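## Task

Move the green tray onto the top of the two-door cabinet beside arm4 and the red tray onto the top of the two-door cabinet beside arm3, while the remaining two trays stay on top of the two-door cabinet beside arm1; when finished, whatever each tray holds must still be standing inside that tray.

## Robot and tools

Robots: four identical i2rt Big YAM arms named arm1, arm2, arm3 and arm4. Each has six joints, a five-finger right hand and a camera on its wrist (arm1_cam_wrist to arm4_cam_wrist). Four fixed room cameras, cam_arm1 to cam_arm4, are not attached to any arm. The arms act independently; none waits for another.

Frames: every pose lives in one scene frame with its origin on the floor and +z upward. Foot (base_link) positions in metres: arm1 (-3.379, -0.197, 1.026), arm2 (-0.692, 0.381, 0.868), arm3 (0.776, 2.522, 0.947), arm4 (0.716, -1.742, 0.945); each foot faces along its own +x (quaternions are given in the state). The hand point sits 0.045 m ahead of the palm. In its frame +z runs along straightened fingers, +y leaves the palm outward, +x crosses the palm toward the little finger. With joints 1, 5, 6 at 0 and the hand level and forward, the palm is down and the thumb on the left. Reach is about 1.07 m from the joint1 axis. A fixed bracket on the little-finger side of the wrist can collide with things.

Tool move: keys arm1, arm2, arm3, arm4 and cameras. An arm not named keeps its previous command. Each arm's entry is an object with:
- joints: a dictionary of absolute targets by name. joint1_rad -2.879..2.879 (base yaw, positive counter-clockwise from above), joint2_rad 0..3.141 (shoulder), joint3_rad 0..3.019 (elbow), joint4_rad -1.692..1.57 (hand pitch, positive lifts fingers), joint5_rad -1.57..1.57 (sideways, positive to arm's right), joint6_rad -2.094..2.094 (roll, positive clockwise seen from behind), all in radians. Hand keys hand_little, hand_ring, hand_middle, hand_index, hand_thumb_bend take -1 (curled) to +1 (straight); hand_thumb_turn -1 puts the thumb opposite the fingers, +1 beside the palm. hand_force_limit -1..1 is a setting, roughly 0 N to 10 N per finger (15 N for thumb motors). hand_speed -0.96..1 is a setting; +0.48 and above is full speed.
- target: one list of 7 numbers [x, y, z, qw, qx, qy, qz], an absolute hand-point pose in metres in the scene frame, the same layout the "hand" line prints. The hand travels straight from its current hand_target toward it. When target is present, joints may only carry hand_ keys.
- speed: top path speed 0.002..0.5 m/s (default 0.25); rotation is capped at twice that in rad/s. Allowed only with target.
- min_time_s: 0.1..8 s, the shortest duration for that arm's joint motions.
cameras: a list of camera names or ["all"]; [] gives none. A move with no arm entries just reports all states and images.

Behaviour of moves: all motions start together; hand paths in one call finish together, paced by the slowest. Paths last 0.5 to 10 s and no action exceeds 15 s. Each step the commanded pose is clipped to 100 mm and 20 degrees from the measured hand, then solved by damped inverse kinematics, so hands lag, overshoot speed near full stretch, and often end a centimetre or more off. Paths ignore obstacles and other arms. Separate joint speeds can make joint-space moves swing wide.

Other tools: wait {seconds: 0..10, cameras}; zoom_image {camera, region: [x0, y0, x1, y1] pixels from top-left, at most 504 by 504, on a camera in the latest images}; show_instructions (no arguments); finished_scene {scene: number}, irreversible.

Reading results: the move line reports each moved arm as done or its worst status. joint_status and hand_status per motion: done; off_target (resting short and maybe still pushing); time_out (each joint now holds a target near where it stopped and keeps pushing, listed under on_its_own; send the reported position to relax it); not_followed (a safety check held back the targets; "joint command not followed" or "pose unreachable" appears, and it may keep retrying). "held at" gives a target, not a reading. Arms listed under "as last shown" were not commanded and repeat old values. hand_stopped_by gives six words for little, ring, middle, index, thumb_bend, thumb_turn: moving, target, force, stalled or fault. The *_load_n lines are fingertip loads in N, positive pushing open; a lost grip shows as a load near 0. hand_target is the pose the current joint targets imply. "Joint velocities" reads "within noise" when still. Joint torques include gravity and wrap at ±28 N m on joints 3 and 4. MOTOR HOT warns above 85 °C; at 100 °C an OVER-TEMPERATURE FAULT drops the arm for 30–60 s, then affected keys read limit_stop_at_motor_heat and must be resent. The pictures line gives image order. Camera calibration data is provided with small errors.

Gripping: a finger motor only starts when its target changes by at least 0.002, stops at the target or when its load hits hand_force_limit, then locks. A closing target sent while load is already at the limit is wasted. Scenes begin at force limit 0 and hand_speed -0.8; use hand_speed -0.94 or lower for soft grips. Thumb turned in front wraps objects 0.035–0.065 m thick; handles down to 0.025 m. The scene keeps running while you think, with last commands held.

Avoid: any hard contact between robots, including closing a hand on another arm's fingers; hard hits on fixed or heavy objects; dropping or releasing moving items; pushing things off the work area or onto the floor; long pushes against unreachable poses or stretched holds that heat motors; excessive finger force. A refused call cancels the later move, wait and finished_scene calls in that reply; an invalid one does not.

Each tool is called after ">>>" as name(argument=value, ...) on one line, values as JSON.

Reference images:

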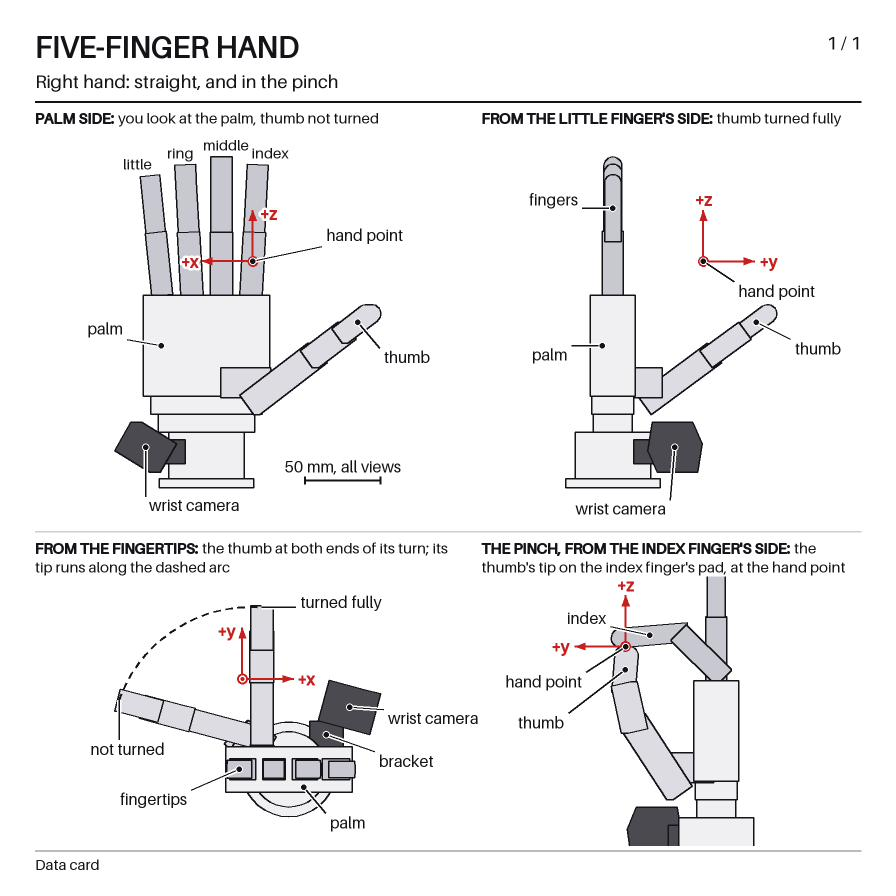

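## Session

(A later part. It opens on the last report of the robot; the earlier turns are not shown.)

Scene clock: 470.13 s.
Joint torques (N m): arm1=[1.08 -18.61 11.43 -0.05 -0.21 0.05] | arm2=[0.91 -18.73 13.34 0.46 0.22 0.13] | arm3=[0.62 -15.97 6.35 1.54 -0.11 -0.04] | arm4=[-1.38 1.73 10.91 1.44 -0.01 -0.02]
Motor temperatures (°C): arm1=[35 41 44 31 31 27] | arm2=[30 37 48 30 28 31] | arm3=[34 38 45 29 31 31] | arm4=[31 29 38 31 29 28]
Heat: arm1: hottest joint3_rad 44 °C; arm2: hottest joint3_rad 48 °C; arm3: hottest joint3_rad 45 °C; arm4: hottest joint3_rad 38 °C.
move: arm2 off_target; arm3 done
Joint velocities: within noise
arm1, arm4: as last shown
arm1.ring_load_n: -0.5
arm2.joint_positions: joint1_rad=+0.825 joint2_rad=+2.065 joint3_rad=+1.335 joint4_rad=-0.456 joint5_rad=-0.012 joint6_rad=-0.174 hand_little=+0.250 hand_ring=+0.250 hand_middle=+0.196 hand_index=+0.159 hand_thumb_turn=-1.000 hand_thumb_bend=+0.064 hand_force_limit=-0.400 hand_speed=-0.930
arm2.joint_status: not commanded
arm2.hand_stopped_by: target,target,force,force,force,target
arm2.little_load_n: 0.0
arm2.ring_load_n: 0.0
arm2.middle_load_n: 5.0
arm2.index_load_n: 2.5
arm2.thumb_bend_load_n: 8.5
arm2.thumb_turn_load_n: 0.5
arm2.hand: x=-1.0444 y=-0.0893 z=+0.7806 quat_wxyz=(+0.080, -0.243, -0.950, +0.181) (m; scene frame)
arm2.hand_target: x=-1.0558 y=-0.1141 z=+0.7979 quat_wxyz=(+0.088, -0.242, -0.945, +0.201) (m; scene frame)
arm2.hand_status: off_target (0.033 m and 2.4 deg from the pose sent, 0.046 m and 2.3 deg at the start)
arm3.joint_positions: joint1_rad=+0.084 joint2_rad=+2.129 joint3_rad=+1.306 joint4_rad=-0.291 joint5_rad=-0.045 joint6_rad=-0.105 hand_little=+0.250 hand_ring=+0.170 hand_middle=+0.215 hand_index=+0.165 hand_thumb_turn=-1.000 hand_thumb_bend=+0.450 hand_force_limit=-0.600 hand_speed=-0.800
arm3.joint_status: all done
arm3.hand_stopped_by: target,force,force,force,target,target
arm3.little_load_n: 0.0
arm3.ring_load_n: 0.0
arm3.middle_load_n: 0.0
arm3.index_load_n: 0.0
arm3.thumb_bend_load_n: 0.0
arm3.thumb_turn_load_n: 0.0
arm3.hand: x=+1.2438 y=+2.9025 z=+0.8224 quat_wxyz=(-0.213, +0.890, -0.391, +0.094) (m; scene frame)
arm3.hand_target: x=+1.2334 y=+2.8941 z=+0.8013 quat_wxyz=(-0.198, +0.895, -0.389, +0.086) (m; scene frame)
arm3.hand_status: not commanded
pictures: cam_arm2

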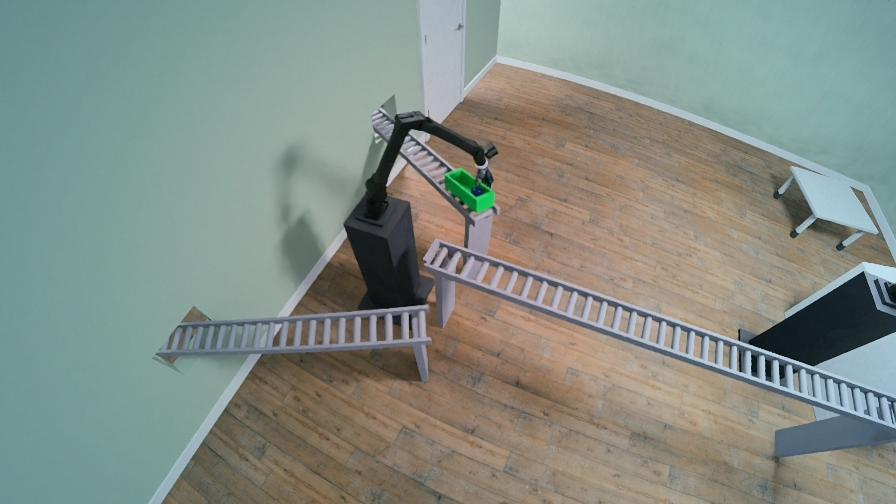

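>>> move(arm2={"target": [-1.0447, -0.0940, 0.765, 0.0882, -0.2419, -0.9452, 0.2004], "speed": 0.04}, arm3={"joints": {"hand_little": 0.6, "hand_ring": 0.6, "hand_middle": 0.6, "hand_index": 0.6, "hand_speed": -0.5}}, cameras=["cam_arm2"])

>>> zoom_image(camera="cam_arm2", region=[450, 180, 510, 230])

Scene clock: 481.47 s.
Joint torques (N m): arm1=[1.14 -18.55 11.44 -0.05 -0.21 0.05] | arm2=[0.56 -19.02 8.13 1.69 0.15 0.08] | arm3=[0.62 -15.97 6.35 1.55 -0.11 -0.04] | arm4=[-1.38 1.9 10.85 1.54 0 -0.03]
Motor temperatures (°C): arm1=[35 41 44 31 31 27] | arm2=[30 38 49 30 28 31] | arm3=[34 37 44 29 31 31] | arm4=[31 29 38 31 29 28]
Heat: arm1: hottest joint3_rad 44 °C; arm2: hottest joint3_rad 49 °C; arm3: hottest joint3_rad 44 °C; arm4: hottest joint3_rad 38 °C.
move: arm2 done; arm3 done
Joint velocities: within noise
arm1, arm4: as last shown
arm1.ring_load_n: 0.0
arm2.joint_positions: joint1_rad=+0.825 joint2_rad=+2.080 joint3_rad=+1.294 joint4_rad=-0.377 joint5_rad=-0.012 joint6_rad=-0.174 hand_little=+0.250 hand_ring=+0.250 hand_middle=+0.196 hand_index=+0.159 hand_thumb_turn=-1.000 hand_thumb_bend=+0.064 hand_force_limit=-0.400 hand_speed=-0.930
arm2.joint_status: not commanded
arm2.hand_stopped_by: target,target,force,force,force,target
arm2.little_load_n: 0.0
arm2.ring_load_n: 0.0
arm2.middle_load_n: 4.5
arm2.index_load_n: 2.5
arm2.thumb_bend_load_n: 8.5
arm2.thumb_turn_load_n: 0.0
arm2.hand: x=-1.0421 y=-0.0863 z=+0.7625 quat_wxyz=(+0.084, -0.242, -0.947, +0.191) (m; scene frame)
arm2.hand_target: x=-1.0447 y=-0.0939 z=+0.7650 quat_wxyz=(+0.088, -0.242, -0.945, +0.200) (m; scene frame)
arm2.hand_status: done (0.009 m and 1.2 deg from the pose sent, 0.016 m and 2.4 deg at the start)
arm3.joint_positions: joint1_rad=+0.084 joint2_rad=+2.129 joint3_rad=+1.306 joint4_rad=-0.291 joint5_rad=-0.045 joint6_rad=-0.105 hand_little=+0.600 hand_ring=+0.600 hand_middle=+0.600 hand_index=+0.600 hand_thumb_turn=-1.000 hand_thumb_bend=+0.450 hand_force_limit=-0.600 hand_speed=-0.500
arm3.joint_status: all done
arm3.hand_stopped_by: target,target,target,target,target,target
arm3.little_load_n: 0.0
arm3.ring_load_n: 0.0
arm3.middle_load_n: 0.0
arm3.index_load_n: 0.0
arm3.thumb_bend_load_n: 0.0
arm3.thumb_turn_load_n: 0.0
arm3.hand: x=+1.2438 y=+2.9025 z=+0.8224 quat_wxyz=(-0.213, +0.890, -0.391, +0.094) (m; scene frame)
arm3.hand_target: x=+1.2334 y=+2.8941 z=+0.8013 quat_wxyz=(-0.198, +0.895, -0.389, +0.086) (m; scene frame)
arm3.hand_status: not commanded
pictures: cam_arm2

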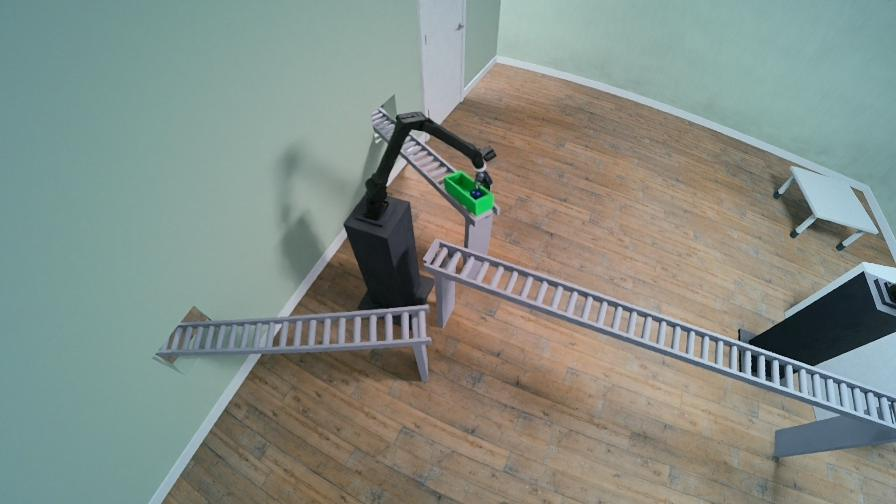

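Scaled by 8.400 from the camera's 896x504 image, which has a finer 1280x720 frame.

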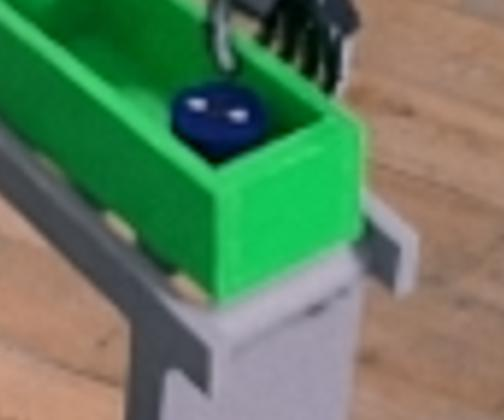

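>>> move(arm2={"target": [-1.0445, -0.0935, 0.738, 0.0882, -0.2419, -0.9452, 0.2004], "speed": 0.03}, arm3={"target": [1.2658, 2.923, 0.98, 0.1985, -0.8953, 0.3893, -0.0863], "speed": 0.12}, cameras=["cam_arm2", "arm2_cam_wrist", "cam_arm3"])

>>> zoom_image(camera="cam_arm2", region=[450, 180, 510, 230])

Scene clock: 486.37 s.
Joint torques (N m): arm1=[1.08 -18.61 11.43 -0.05 -0.21 0.05] | arm2=[0.67 -17.14 7.51 1.7 0.24 0.08] | arm3=[1.32 -18.32 13.89 0.59 0.03 0.06] | arm4=[-1.61 1.9 10.81 1.58 -0.02 -0.02]
Motor temperatures (°C): arm1=[35 41 44 31 31 27] | arm2=[30 38 49 30 28 31] | arm3=[34 37 45 29 31 31] | arm4=[31 29 38 31 29 28]
Heat: arm1: hottest joint3_rad 44 °C; arm2: hottest joint3_rad 49 °C; arm3: hottest joint3_rad 45 °C; arm4: hottest joint3_rad 38 °C.
move: arm2 off_target; arm3 off_target
Joint velocities: within noise
arm1.joint_positions: joint1_rad=-1.629 joint2_rad=+2.060 joint3_rad=+1.609 joint4_rad=-0.715 joint5_rad=-0.064 joint6_rad=+0.004 hand_little=+0.350 hand_ring=+0.350 hand_middle=+0.350 hand_index=+0.350 hand_thumb_turn=-1.000 hand_thumb_bend=+0.400 hand_force_limit=-0.400 hand_speed=-0.700
arm1.joint_status: not commanded
arm1.hand_stopped_by: target,target,target,target,target,target
arm1.little_load_n: 0.0
arm1.ring_load_n: 0.0
arm1.middle_load_n: 0.0
arm1.index_load_n: 0.0
arm1.thumb_bend_load_n: 0.0
arm1.thumb_turn_load_n: 0.0
arm1.hand: x=-3.4088 y=+0.4563 z=+1.0152 quat_wxyz=(+0.194, -0.980, +0.006, +0.033) (m; scene frame)
arm1.hand_target: x=-3.4071 y=+0.4740 z=+1.0403 quat_wxyz=(+0.217, -0.976, +0.008, +0.034) (m; scene frame)
arm1.hand_status: not commanded
arm2.joint_positions: joint1_rad=+0.825 joint2_rad=+2.108 joint3_rad=+1.294 joint4_rad=-0.326 joint5_rad=-0.014 joint6_rad=-0.174 hand_little=+0.250 hand_ring=+0.250 hand_middle=+0.196 hand_index=+0.159 hand_thumb_turn=-1.000 hand_thumb_bend=+0.064 hand_force_limit=-0.400 hand_speed=-0.930
arm2.joint_status: not commanded
arm2.hand_stopped_by: target,target,force,force,force,target
arm2.little_load_n: 0.0
arm2.ring_load_n: 0.0
arm2.middle_load_n: 5.0
arm2.index_load_n: 1.5
arm2.thumb_bend_load_n: 8.0
arm2.thumb_turn_load_n: -2.0
arm2.hand: x=-1.0461 y=-0.0922 z=+0.7493 quat_wxyz=(+0.088, -0.241, -0.945, +0.202) (m; scene frame)
arm2.hand_target: x=-1.0444 y=-0.0932 z=+0.7383 quat_wxyz=(+0.088, -0.242, -0.945, +0.200) (m; scene frame)
arm2.hand_status: off_target (0.011 m and 0.2 deg from the pose sent, 0.026 m and 1.1 deg at the start)
arm3.joint_positions: joint1_rad=+0.084 joint2_rad=+1.972 joint3_rad=+1.498 joint4_rad=-0.712 joint5_rad=-0.045 joint6_rad=-0.106 hand_little=+0.600 hand_ring=+0.600 hand_middle=+0.600 hand_index=+0.600 hand_thumb_turn=-1.000 hand_thumb_bend=+0.450 hand_force_limit=-0.600 hand_speed=-0.500
arm3.joint_status: not commanded
arm3.hand_stopped_by: target,target,target,target,target,target
arm3.little_load_n: 0.0
arm3.ring_load_n: 0.0
arm3.middle_load_n: 0.0
arm3.index_load_n: 0.0
arm3.thumb_bend_load_n: 0.0
arm3.thumb_turn_load_n: 0.0
arm3.hand: x=+1.2536 y=+2.9082 z=+0.9615 quat_wxyz=(-0.183, +0.897, -0.395, +0.076) (m; scene frame)
arm3.hand_target: x=+1.2650 y=+2.9226 z=+0.9804 quat_wxyz=(-0.199, +0.895, -0.389, +0.086) (m; scene frame)
arm3.hand_status: off_target (0.027 m and 2.2 deg from the pose sent, 0.160 m and 2.0 deg at the start)
arm4.joint_positions: joint1_rad=+0.146 joint2_rad=+0.623 joint3_rad=+1.381 joint4_rad=-1.611 joint5_rad=+0.107 joint6_rad=-1.068 hand_little=+0.650 hand_ring=+0.650 hand_middle=+0.650 hand_index=+0.650 hand_thumb_turn=-1.000 hand_thumb_bend=+0.400 hand_force_limit=+0.000 hand_speed=+0.000
arm4.joint_status: not commanded
arm4.hand_stopped_by: target,target,target,target,target,target
arm4.little_load_n: 0.0
arm4.ring_load_n: 0.0
arm4.middle_load_n: 0.0
arm4.index_load_n: 0.0
arm4.thumb_bend_load_n: 0.0
arm4.thumb_turn_load_n: 0.5
arm4.hand: x=+0.8437 y=-1.8552 z=+1.3802 quat_wxyz=(+0.031, +0.836, -0.418, +0.354) (m; scene frame)
arm4.hand_target: x=+0.8440 y=-1.8553 z=+1.3900 quat_wxyz=(+0.030, +0.832, -0.416, +0.367) (m; scene frame)
arm4.hand_status: not commanded
pictures: arm2_cam_wrist, cam_arm2, cam_arm3
camera_calibration:
arm2_cam_wrist: T_world_to_cam=[[0.204087, 0.899277, -0.386846, 0.584171], [0.941391, -0.0718702, 0.329573, 0.72816], [0.268575, -0.431434, -0.861239, 1.00903], [0, 0, 0, 1]] pos_world=[-1.0757, -0.0376692, 0.855016]

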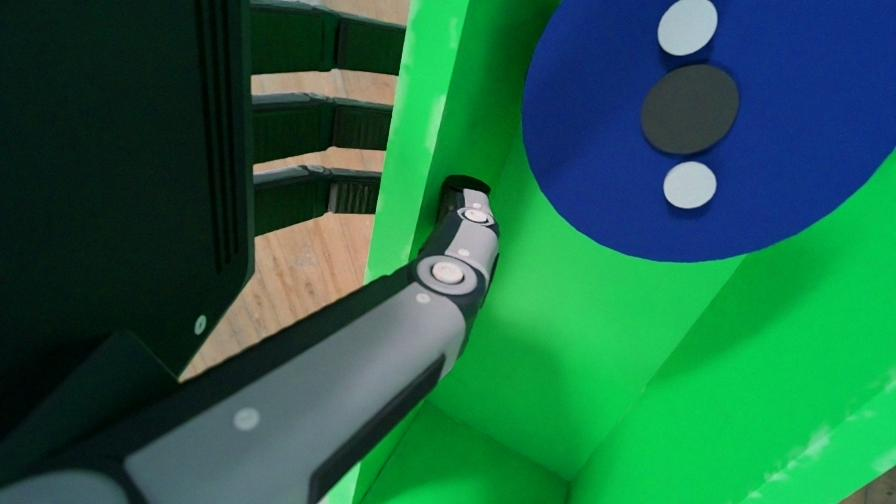

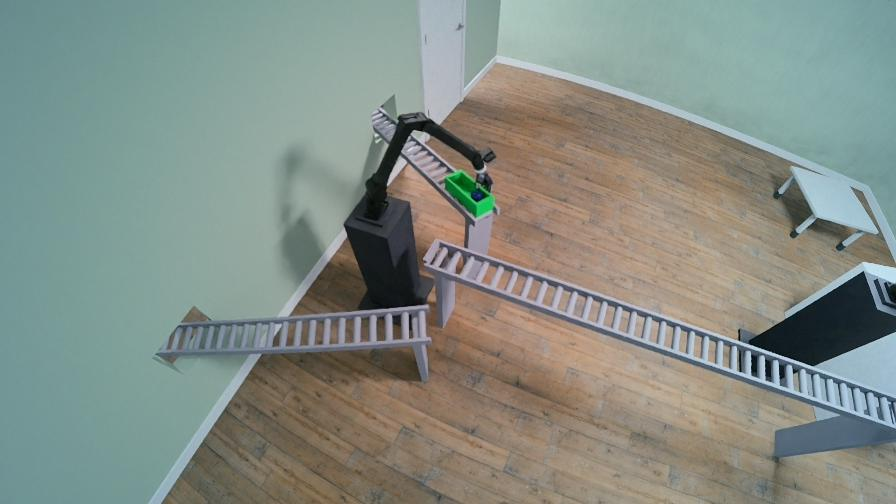

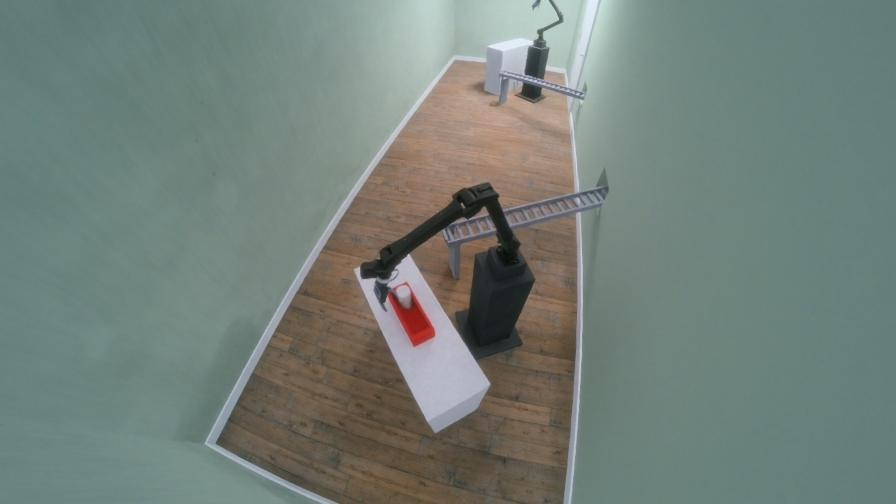

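Scaled by 8.400 from the camera's 896x504 image, which has a finer 1280x720 frame.

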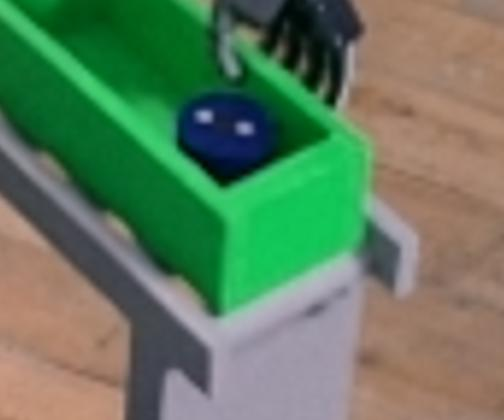

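>>> move(arm2={"target": [-1.0400, -0.0857, 0.730, 0.0882, -0.2419, -0.9452, 0.2004], "speed": 0.03}, cameras=["cam_arm2", "arm2_cam_wrist"])

>>> zoom_image(camera="cam_arm2", region=[450, 180, 510, 230])

Scene clock: 489.97 s.
Joint torques (N m): arm1=[1.14 -18.55 11.44 -0.05 -0.21 0.05] | arm2=[0.56 -17.38 6.2 2.06 0.21 0.03] | arm3=[1.32 -18.32 13.89 0.61 0.03 0.06] | arm4=[-1.44 1.55 10.88 1.48 -0.01 -0.03]
Motor temperatures (°C): arm1=[35 41 44 31 31 27] | arm2=[30 38 48 30 28 31] | arm3=[34 38 46 29 31 31] | arm4=[31 29 38 31 29 28]
Heat: arm1: hottest joint3_rad 44 °C; arm2: hottest joint3_rad 48 °C; arm3: hottest joint3_rad 46 °C; arm4: hottest joint3_rad 38 °C.
move: arm2 off_target
Joint velocities: within noise
arm1, arm3, arm4: as last shown
arm1.middle_load_n: 0.5
arm2.joint_positions: joint1_rad=+0.825 joint2_rad=+2.105 joint3_rad=+1.277 joint4_rad=-0.297 joint5_rad=-0.015 joint6_rad=-0.174 hand_little=+0.250 hand_ring=+0.250 hand_middle=+0.196 hand_index=+0.159 hand_thumb_turn=-1.000 hand_thumb_bend=+0.064 hand_force_limit=-0.400 hand_speed=-0.930
arm2.joint_status: not commanded
arm2.hand_stopped_by: target,target,force,force,force,target
arm2.little_load_n: 0.0
arm2.ring_load_n: 0.0
arm2.middle_load_n: 2.0
arm2.index_load_n: 0.5
arm2.thumb_bend_load_n: 5.5
arm2.thumb_turn_load_n: -0.5
arm2.hand: x=-1.0457 y=-0.0919 z=+0.7474 quat_wxyz=(+0.091, -0.241, -0.943, +0.209) (m; scene frame)
arm2.hand_target: x=-1.0398 y=-0.0853 z=+0.7305 quat_wxyz=(+0.088, -0.242, -0.945, +0.200) (m; scene frame)
arm2.hand_status: off_target (0.019 m and 1.1 deg from the pose sent, 0.021 m and 0.2 deg at the start)
arm3.joint_positions: joint1_rad=+0.084 joint2_rad=+1.972 joint3_rad=+1.498 joint4_rad=-0.713 joint5_rad=-0.045 joint6_rad=-0.106 hand_little=+0.600 hand_ring=+0.600 hand_middle=+0.600 hand_index=+0.600 hand_thumb_turn=-1.000 hand_thumb_bend=+0.450 hand_force_limit=-0.600 hand_speed=-0.500
arm3.thumb_bend_load_n: -0.5
arm3.hand: x=+1.2535 y=+2.9081 z=+0.9615 quat_wxyz=(-0.183, +0.897, -0.395, +0.076) (m; scene frame)
arm3.hand_target: x=+1.2650 y=+2.9225 z=+0.9804 quat_wxyz=(-0.199, +0.895, -0.389, +0.086) (m; scene frame)
arm4.thumb_turn_load_n: 0.0
pictures: arm2_cam_wrist, cam_arm2
camera_calibration:
arm2_cam_wrist: T_world_to_cam=[[0.200112, 0.894586, -0.399589, 0.58809], [0.944442, -0.0675894, 0.321654, 0.738018], [0.260739, -0.441755, -0.85841, 0.996256], [0, 0, 0, 1]] pos_world=[-1.07446, -0.0361131, 0.852804]

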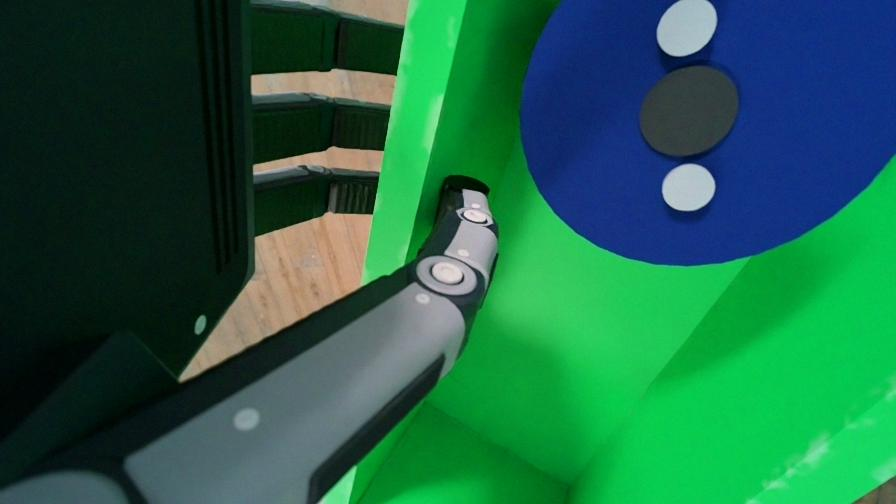

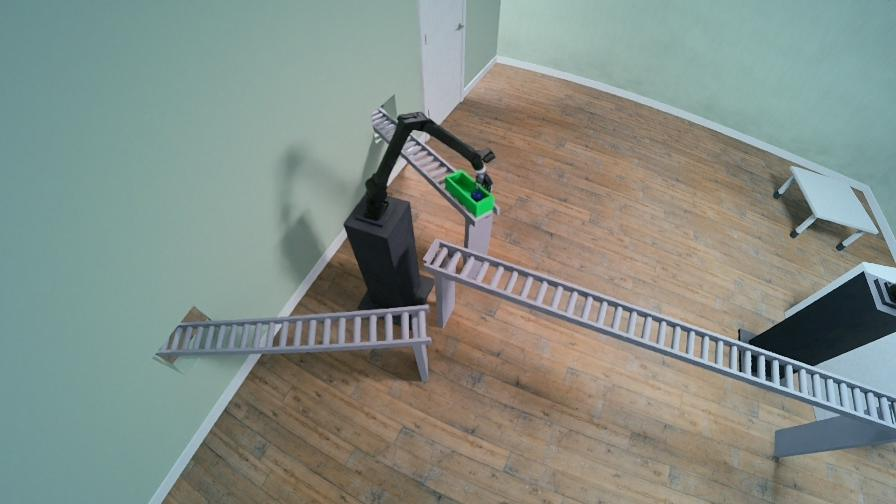

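Scaled by 8.400 from the camera's 896x504 image, which has a finer 1280x720 frame.

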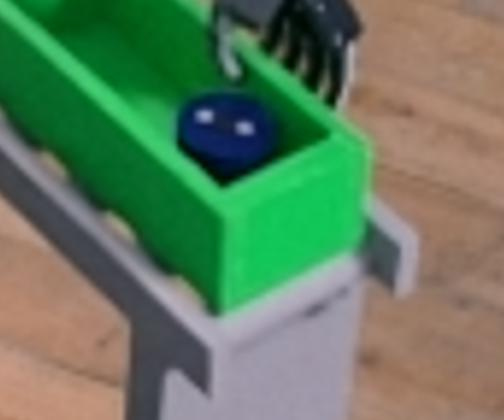

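>>> move(arm2={"joints": {"hand_thumb_bend": 0.35, "hand_index": 0.4, "hand_middle": 0.4, "hand_ring": 0.4, "hand_little": 0.4, "hand_speed": -0.7}}, cameras=["cam_arm2"])

>>> zoom_image(camera="cam_arm2", region=[430, 150, 520, 240])

Scene clock: 494.67 s.
Joint torques (N m): arm1=[1.08 -18.55 11.43 -0.06 -0.21 0.06] | arm2=[-0.26 -16.85 6.87 1.48 0.19 0.04] | arm3=[1.32 -18.32 13.89 0.61 0.03 0.06] | arm4=[-1.61 1.67 10.89 1.57 -0.01 -0.02]
Motor temperatures (°C): arm1=[35 41 44 31 31 27] | arm2=[30 37 48 31 28 31] | arm3=[34 38 47 29 31 31] | arm4=[31 29 38 31 29 28]
Heat: arm1: hottest joint3_rad 44 °C; arm2: hottest joint3_rad 48 °C; arm3: hottest joint3_rad 47 °C; arm4: hottest joint3_rad 38 °C.
move: arm2 done
Joint velocities: within noise
arm1, arm3, arm4: as last shown
arm1.middle_load_n: 0.0
arm2.joint_positions: joint1_rad=+0.826 joint2_rad=+2.105 joint3_rad=+1.269 joint4_rad=-0.287 joint5_rad=-0.014 joint6_rad=-0.174 hand_little=+0.400 hand_ring=+0.400 hand_middle=+0.400 hand_index=+0.400 hand_thumb_turn=-1.000 hand_thumb_bend=+0.350 hand_force_limit=-0.400 hand_speed=-0.700
arm2.joint_status: all done
arm2.hand_stopped_by: target,target,target,target,target,target
arm2.little_load_n: 0.0
arm2.ring_load_n: 0.0
arm2.middle_load_n: 0.0
arm2.index_load_n: 0.0
arm2.thumb_bend_load_n: -0.5
arm2.thumb_turn_load_n: 0.5
arm2.hand: x=-1.0443 y=-0.0907 z=+0.7452 quat_wxyz=(+0.091, -0.240, -0.943, +0.210) (m; scene frame)
arm2.hand_target: x=-1.0397 y=-0.0854 z=+0.7305 quat_wxyz=(+0.088, -0.242, -0.945, +0.200) (m; scene frame)
arm2.hand_status: not commanded
arm3.thumb_bend_load_n: 0.0
pictures: cam_arm2

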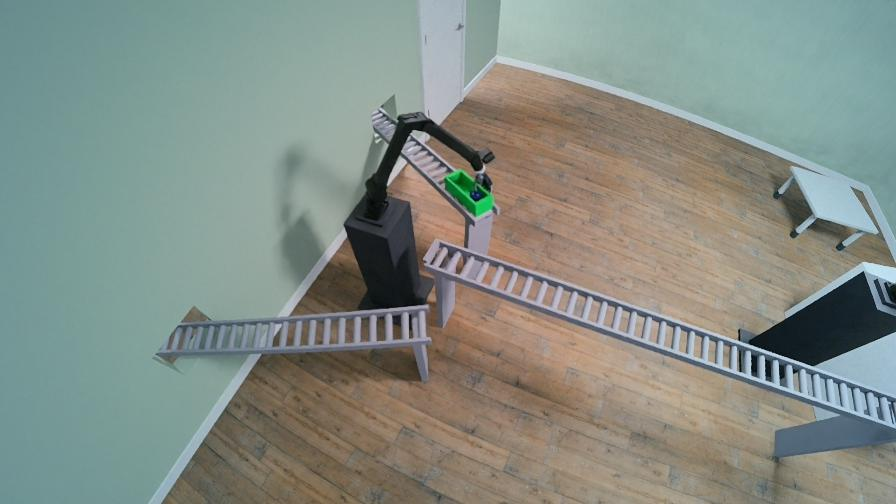

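Scaled by 5.600 from the camera's 896x504 image, which has a finer 1280x720 frame.

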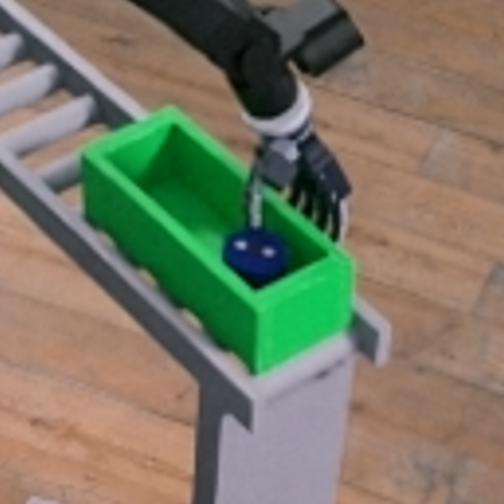

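>>> move(arm2={"target": [-1.0508, -0.1047, 0.90, 0.0882, -0.2419, -0.9452, 0.2004], "speed": 0.12}, arm4={"joints": {"joint1_rad": 1.6, "joint2_rad": 1.45, "joint3_rad": 1.35, "joint4_rad": -0.95, "joint5_rad": 0, "joint6_rad": 0}, "min_time_s": 4}, cameras=["cam_arm2", "arm4_cam_wrist"])

>>> zoom_image(camera="cam_arm2", region=[370, 90, 520, 240])

Scene clock: 501.37 s.
Joint torques (N m): arm1=[1.08 -18.61 11.43 -0.06 -0.21 0.05] | arm2=[0.91 -18.84 13 0.42 0.2 0.07] | arm3=[1.32 -18.32 13.9 0.62 0.04 0.06] | arm4=[-1.2 -9.47 10.19 1.76 -0.18 0.1]
Motor temperatures (°C): arm1=[35 41 44 31 31 27] | arm2=[30 37 47 30 28 31] | arm3=[34 38 48 29 31 31] | arm4=[31 29 38 31 29 28]
Heat: arm1: hottest joint3_rad 44 °C; arm2: hottest joint3_rad 47 °C; arm3: hottest joint3_rad 48 °C; arm4: hottest joint3_rad 38 °C.
move: arm2 off_target; arm4 done
Joint velocities: arm1=[within noise] | arm2=[0.005 0.005 0.007 0.007 -0.051 -0.198] | arm3=[within noise] | arm4=[within noise]
arm1, arm3: as last shown
arm2.joint_positions: joint1_rad=+0.826 joint2_rad=+1.908 joint3_rad=+1.396 joint4_rad=-0.665 joint5_rad=-0.012 joint6_rad=-0.174 hand_little=+0.400 hand_ring=+0.400 hand_middle=+0.400 hand_index=+0.400 hand_thumb_turn=-1.000 hand_thumb_bend=+0.350 hand_force_limit=-0.400 hand_speed=-0.700
arm2.joint_status: not commanded
arm2.hand_stopped_by: target,target,target,target,target,target
arm2.little_load_n: 0.0
arm2.ring_load_n: 0.0
arm2.middle_load_n: 0.0
arm2.index_load_n: 0.0
arm2.thumb_bend_load_n: 0.0
arm2.thumb_turn_load_n: 0.0
arm2.hand: x=-1.0430 y=-0.0899 z=+0.8824 quat_wxyz=(+0.081, -0.242, -0.949, +0.186) (m; scene frame)
arm2.hand_target: x=-1.0503 y=-0.1043 z=+0.9003 quat_wxyz=(+0.088, -0.242, -0.945, +0.201) (m; scene frame)
arm2.hand_status: off_target (0.024 m and 1.9 deg from the pose sent, 0.156 m and 1.2 deg at the start)
arm4.joint_positions: joint1_rad=+1.600 joint2_rad=+1.442 joint3_rad=+1.359 joint4_rad=-0.967 joint5_rad=+0.002 joint6_rad=-0.008 hand_little=+0.650 hand_ring=+0.650 hand_middle=+0.650 hand_index=+0.650 hand_thumb_turn=-1.000 hand_thumb_bend=+0.400 hand_force_limit=+0.000 hand_speed=+0.000
arm4.joint_status: all done
arm4.hand_stopped_by: target,target,target,target,target,target
arm4.little_load_n: 0.0
arm4.ring_load_n: 0.0
arm4.middle_load_n: 0.0
arm4.index_load_n: 0.0
arm4.thumb_bend_load_n: 0.0
arm4.thumb_turn_load_n: 0.0
arm4.hand: x=+0.9313 y=-1.2862 z=+1.1637 quat_wxyz=(-0.247, +0.938, -0.236, +0.067) (m; scene frame)
arm4.hand_target: x=+0.9320 y=-1.2835 z=+1.1574 quat_wxyz=(-0.248, +0.937, -0.240, +0.065) (m; scene frame)
arm4.hand_status: not commanded
pictures: arm4_cam_wrist, cam_arm2
camera_calibration:
arm4_cam_wrist: T_world_to_cam=[[-0.195468, -0.861471, -0.468679, -0.376156], [-0.928883, 0.0093278, 0.370256, 0.441317], [-0.314593, 0.507721, -0.802029, 1.98805], [0, 0, 0, 1]] pos_world=[0.96183, -1.33754, 1.25477]

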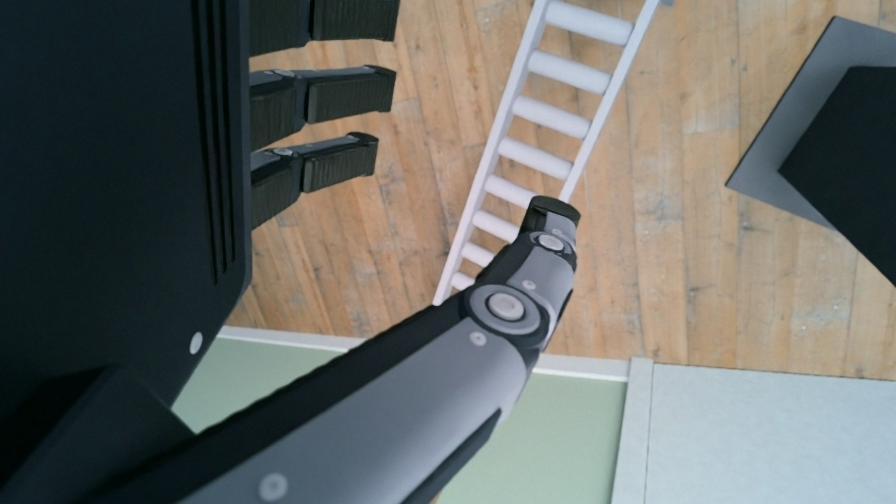

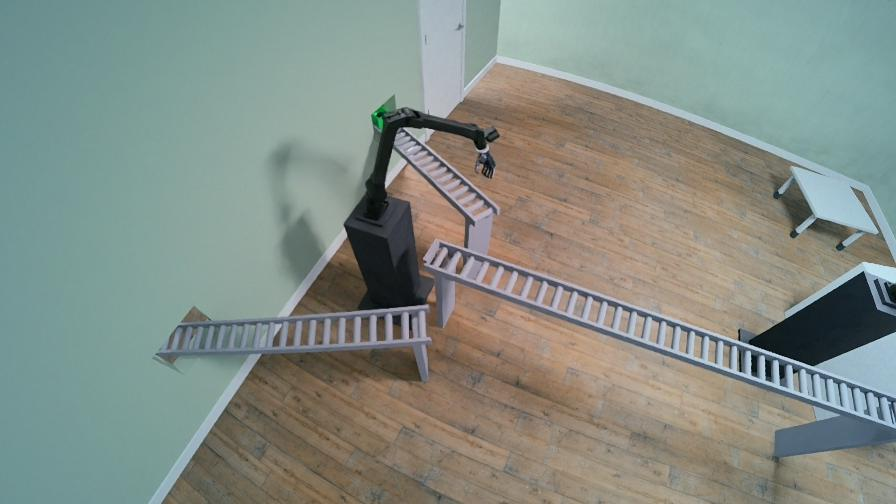

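Scaled by 3.360 from the camera's 896x504 image, which has a finer 1280x720 frame.

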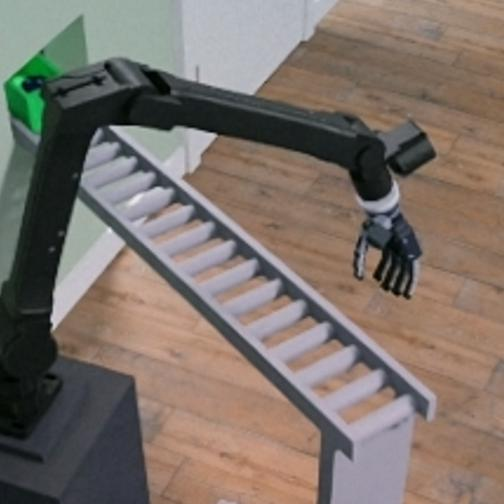

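>>> move(arm4={"target": [1.085, -1.181, 0.78, 0.2177, -0.9404, 0.2598, -0.0231], "speed": 0.25}, cameras=["arm4_cam_wrist", "cam_arm4"])

>>> zoom_image(camera="arm4_cam_wrist", region=[400, 0, 896, 430])

Scene clock: 506.97 s.
Joint torques (N m): arm1=[1.14 -18.61 11.44 -0.03 -0.21 0.05] | arm2=[0.97 -18.37 12.92 0.49 0.17 0.08] | arm3=[1.32 -18.32 13.89 0.61 0.03 0.06] | arm4=[-1.67 -16.67 12.51 0.99 -0.3 -0.07]
Motor temperatures (°C): arm1=[35 41 44 31 31 27] | arm2=[30 37 48 30 28 31] | arm3=[34 38 49 29 31 31] | arm4=[31 30 37 31 29 28]
Heat: arm1: hottest joint3_rad 44 °C; arm2: hottest joint3_rad 48 °C; arm3: hottest joint3_rad 49 °C; arm4: hottest joint3_rad 37 °C.
move: arm4 off_target
Joint velocities: within noise
arm1, arm2, arm3: as last shown
arm1.thumb_bend_load_n: -0.5
arm4.joint_positions: joint1_rad=+1.453 joint2_rad=+2.319 joint3_rad=+1.549 joint4_rad=-0.414 joint5_rad=-0.117 joint6_rad=-0.079 hand_little=+0.650 hand_ring=+0.650 hand_middle=+0.650 hand_index=+0.650 hand_thumb_turn=-1.000 hand_thumb_bend=+0.400 hand_force_limit=+0.000 hand_speed=+0.000
arm4.joint_status: not commanded
arm4.hand_stopped_by: target,target,target,target,target,target
arm4.little_load_n: 0.0
arm4.ring_load_n: 0.0
arm4.middle_load_n: 0.0
arm4.index_load_n: 0.0
arm4.thumb_bend_load_n: 0.0
arm4.thumb_turn_load_n: 0.0
arm4.hand: x=+1.0675 y=-1.1994 z=+0.7710 quat_wxyz=(-0.198, +0.944, -0.264, +0.016) (m; scene frame)
arm4.hand_target: x=+1.0844 y=-1.1819 z=+0.7808 quat_wxyz=(-0.218, +0.940, -0.260, +0.023) (m; scene frame)
arm4.hand_status: off_target (0.027 m and 2.5 deg from the pose sent, 0.426 m and 6.6 deg at the start)
pictures: arm4_cam_wrist, cam_arm4
camera_calibration:
arm4_cam_wrist: T_world_to_cam=[[-0.279316, -0.882769, -0.377758, -0.46483], [-0.870316, 0.066559, 0.487976, 0.627846], [-0.405627, 0.465068, -0.786879, 1.70624], [0, 0, 0, 1]] pos_world=[1.10869, -1.24564, 0.860636]

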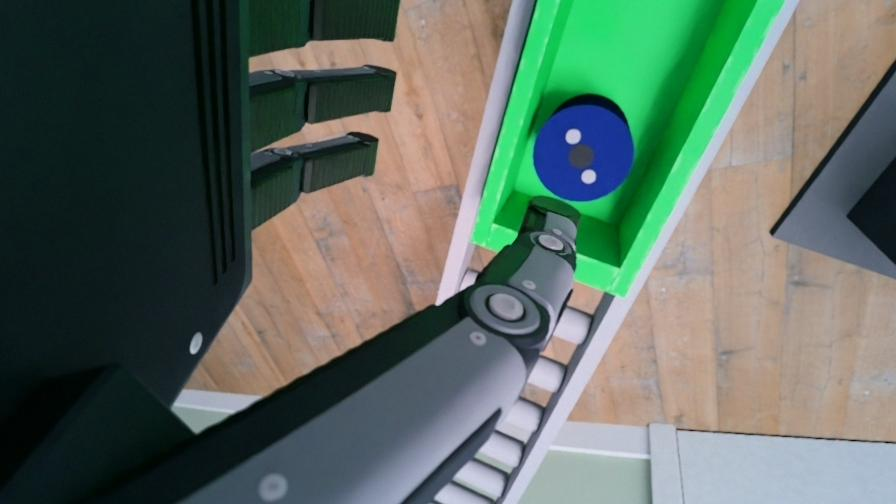

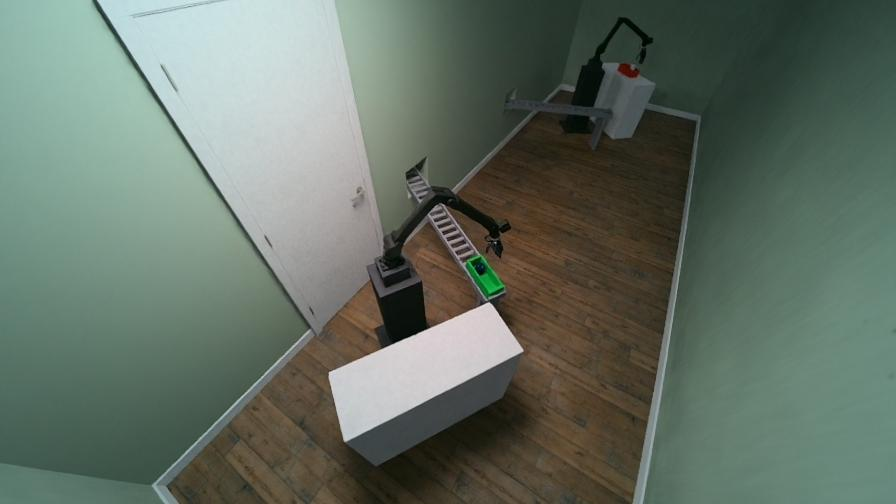

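Scaled by 1.016 from the camera's 896x504 image, which has a finer 1280x720 frame.

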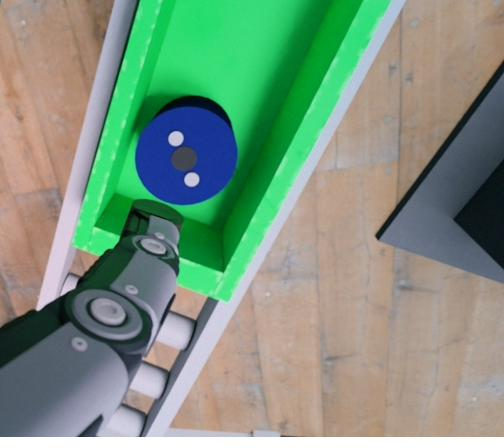

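>>> move(arm4={"target": [1.0921, -1.1744, 0.65, 0.2177, -0.9404, 0.2598, -0.0231], "speed": 0.12}, cameras=["arm4_cam_wrist"])

Scene clock: 515.67 s.
Joint torques (N m): arm1=[1.08 -18.61 11.43 -0.06 -0.21 0.05] | arm2=[0.67 -18.73 12.78 0.5 0.19 0.08] | arm3=[1.32 -18.32 13.89 0.61 0.03 0.06] | arm4=[-1.96 -17.44 11.04 1.42 -0.31 -0.09]
Motor temperatures (°C): arm1=[35 41 45 31 31 27] | arm2=[30 36 49 30 28 31] | arm3=[34 38 50 29 31 31] | arm4=[31 30 38 31 29 28]
Heat: arm1: hottest joint3_rad 45 °C; arm2: hottest joint3_rad 49 °C; arm3: hottest joint3_rad 50 °C; arm4: hottest joint3_rad 38 °C.
move: arm4 off_target
Joint velocities: within noise
arm1, arm2, arm3: as last shown
arm4.joint_positions: joint1_rad=+1.453 joint2_rad=+2.587 joint3_rad=+1.680 joint4_rad=-0.280 joint5_rad=-0.118 joint6_rad=-0.081 hand_little=+0.650 hand_ring=+0.650 hand_middle=+0.650 hand_index=+0.650 hand_thumb_turn=-1.000 hand_thumb_bend=+0.400 hand_force_limit=+0.000 hand_speed=+0.000
arm4.joint_status: not commanded
arm4.hand_stopped_by: target,target,target,target,target,target
arm4.little_load_n: 0.0
arm4.ring_load_n: 0.0
arm4.middle_load_n: 0.0
arm4.index_load_n: 0.0
arm4.thumb_bend_load_n: 0.0
arm4.thumb_turn_load_n: 0.0
arm4.hand: x=+1.0740 y=-1.1914 z=+0.6464 quat_wxyz=(-0.197, +0.944, -0.263, +0.015) (m; scene frame)
arm4.hand_target: x=+1.0916 y=-1.1751 z=+0.6511 quat_wxyz=(-0.218, +0.940, -0.260, +0.023) (m; scene frame)
arm4.hand_status: off_target (0.025 m and 2.7 deg from the pose sent, 0.126 m and 2.5 deg at the start)
pictures: arm4_cam_wrist
camera_calibration:
arm4_cam_wrist: T_world_to_cam=[[-0.278458, -0.883962, -0.375597, -0.506821], [-0.869607, 0.0660286, 0.489309, 0.6915], [-0.40773, 0.462874, -0.787086, 1.60687], [0, 0, 0, 1]] pos_world=[1.11538, -1.23745, 0.73603]

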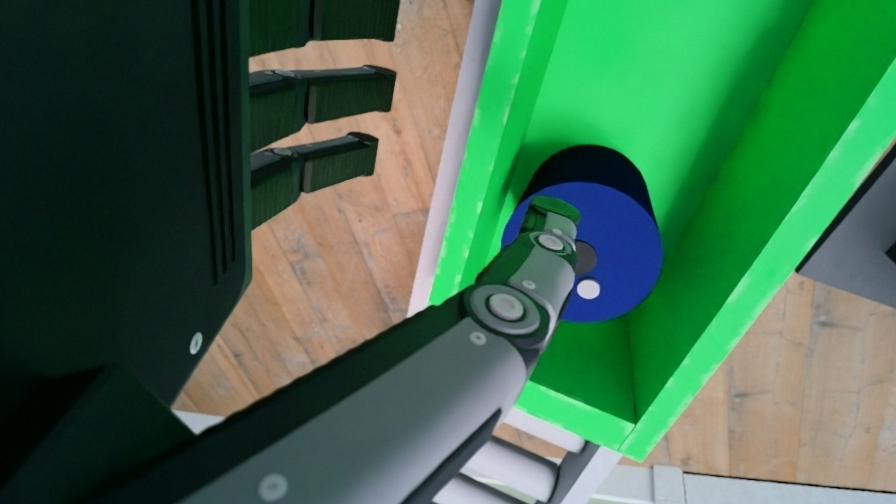

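>>> move(arm4={"target": [1.0945, -1.1800, 0.605, 0.2177, -0.9404, 0.2598, -0.0231], "speed": 0.08}, cameras=["arm4_cam_wrist"])

Scene clock: 519.70 s.
Joint torques (N m): arm1=[1.08 -18.55 11.43 -0.05 -0.21 0.06] | arm2=[0.67 -18.61 12.83 0.46 0.18 0.06] | arm3=[1.32 -18.32 13.89 0.61 0.03 0.06] | arm4=[-1.79 -17.49 10.63 1.5 -0.31 -0.06]
Motor temperatures (°C): arm1=[35 41 45 31 31 27] | arm2=[30 36 49 30 28 31] | arm3=[34 38 51 29 31 31] | arm4=[31 30 38 31 30 28]
Heat: arm1: hottest joint3_rad 45 °C; arm2: hottest joint3_rad 49 °C; arm3: hottest joint3_rad 51 °C; arm4: hottest joint3_rad 38 °C.
move: arm4 off_target
Joint velocities: within noise
arm1, arm2, arm3: as last shown
arm1.thumb_bend_load_n: 0.0
arm3.thumb_bend_load_n: -0.5
arm4.joint_positions: joint1_rad=+1.446 joint2_rad=+2.680 joint3_rad=+1.729 joint4_rad=-0.236 joint5_rad=-0.121 joint6_rad=-0.088 hand_little=+0.650 hand_ring=+0.650 hand_middle=+0.650 hand_index=+0.650 hand_thumb_turn=-1.000 hand_thumb_bend=+0.400 hand_force_limit=+0.000 hand_speed=+0.000
arm4.joint_status: not commanded
arm4.hand_stopped_by: target,target,target,target,target,target
arm4.little_load_n: 0.0
arm4.ring_load_n: 0.0
arm4.middle_load_n: 0.0
arm4.index_load_n: 0.0
arm4.thumb_bend_load_n: 0.0
arm4.thumb_turn_load_n: 0.0
arm4.hand: x=+1.0763 y=-1.1963 z=+0.6021 quat_wxyz=(-0.196, +0.944, -0.263, +0.015) (m; scene frame)
arm4.hand_target: x=+1.0941 y=-1.1810 z=+0.6060 quat_wxyz=(-0.218, +0.940, -0.260, +0.023) (m; scene frame)
arm4.hand_status: off_target (0.025 m and 2.7 deg from the pose sent, 0.048 m and 2.7 deg at the start)
pictures: arm4_cam_wrist
camera_calibration:
arm4_cam_wrist: T_world_to_cam=[[-0.278115, -0.884301, -0.375052, -0.52822], [-0.86939, 0.0657167, 0.489736, 0.714652], [-0.408427, 0.46227, -0.787079, 1.57523], [0, 0, 0, 1]] pos_world=[1.11777, -1.24225, 0.691729]

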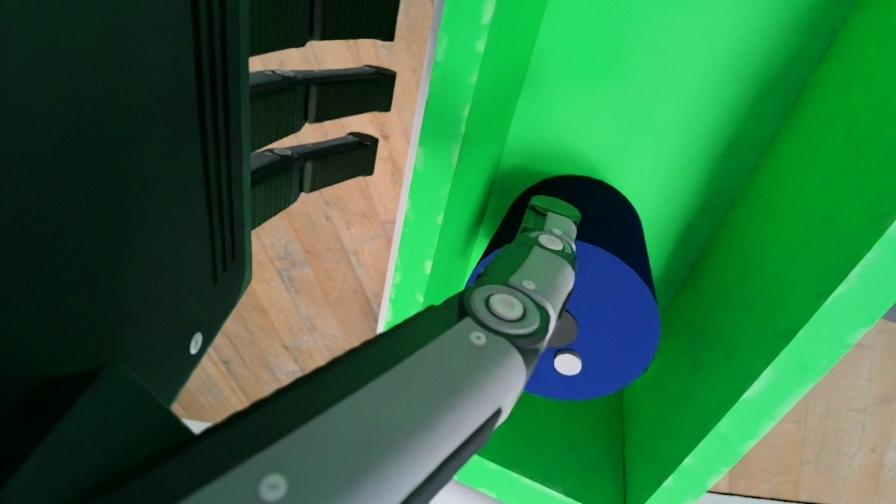

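>>> move(arm4={"target": [1.0958, -1.1800, 0.566, 0.2177, -0.9404, 0.2598, -0.0231], "speed": 0.06}, cameras=["arm4_cam_wrist"])

Scene clock: 525.83 s.
Joint torques (N m): arm1=[1.08 -18.61 11.41 -0.06 -0.21 0.05] | arm2=[0.67 -18.84 12.88 0.4 0.16 0.08] | arm3=[1.32 -18.32 13.89 0.62 0.04 0.06] | arm4=[-1.79 -17.14 10.39 1.42 -0.27 -0.06]
Motor temperatures (°C): arm1=[35 41 45 31 31 27] | arm2=[30 36 49 30 28 31] | arm3=[34 38 51 29 31 31] | arm4=[31 30 38 31 30 28]
Heat: arm1: hottest joint3_rad 45 °C; arm2: hottest joint3_rad 49 °C; arm3: hottest joint3_rad 51 °C; arm4: hottest joint3_rad 38 °C.
move: arm4 off_target
Joint velocities: within noise
arm1, arm2, arm3: as last shown
arm3.thumb_bend_load_n: 0.0
arm4.joint_positions: joint1_rad=+1.446 joint2_rad=+2.766 joint3_rad=+1.797 joint4_rad=-0.210 joint5_rad=-0.122 joint6_rad=-0.089 hand_little=+0.650 hand_ring=+0.650 hand_middle=+0.650 hand_index=+0.650 hand_thumb_turn=-1.000 hand_thumb_bend=+0.400 hand_force_limit=+0.000 hand_speed=+0.000
arm4.joint_status: not commanded
arm4.hand_stopped_by: target,target,target,target,target,target
arm4.little_load_n: 0.0
arm4.ring_load_n: 0.0
arm4.middle_load_n: 0.0
arm4.index_load_n: 0.0
arm4.thumb_bend_load_n: 0.0
arm4.thumb_turn_load_n: 0.0
arm4.hand: x=+1.0796 y=-1.1924 z=+0.5671 quat_wxyz=(-0.201, +0.944, -0.262, +0.016) (m; scene frame)
arm4.hand_target: x=+1.0955 y=-1.1807 z=+0.5670 quat_wxyz=(-0.218, +0.940, -0.260, +0.023) (m; scene frame)
arm4.hand_status: off_target (0.020 m and 2.1 deg from the pose sent, 0.044 m and 2.7 deg at the start)
pictures: arm4_cam_wrist
camera_calibration:
arm4_cam_wrist: T_world_to_cam=[[-0.274963, -0.881416, -0.384059, -0.531764], [-0.872253, 0.0606537, 0.485279, 0.734007], [-0.404438, 0.468431, -0.785495, 1.54945], [0, 0, 0, 1]] pos_world=[1.12068, -1.23903, 0.656655]

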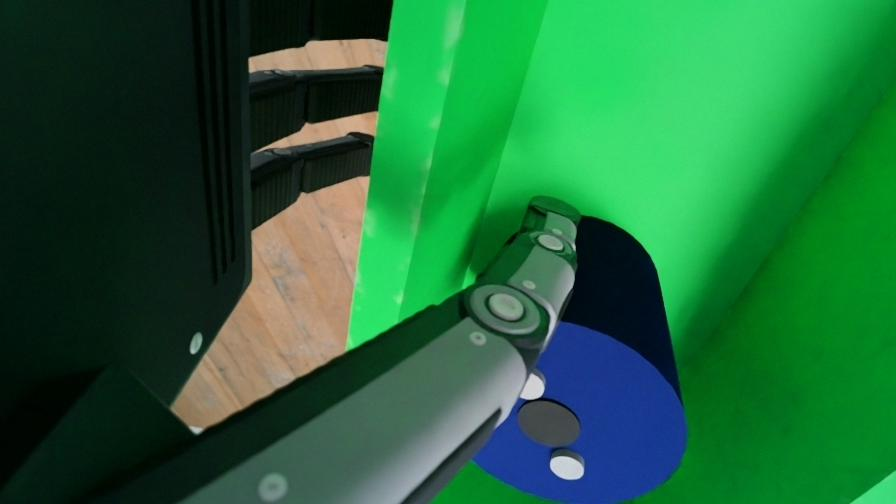

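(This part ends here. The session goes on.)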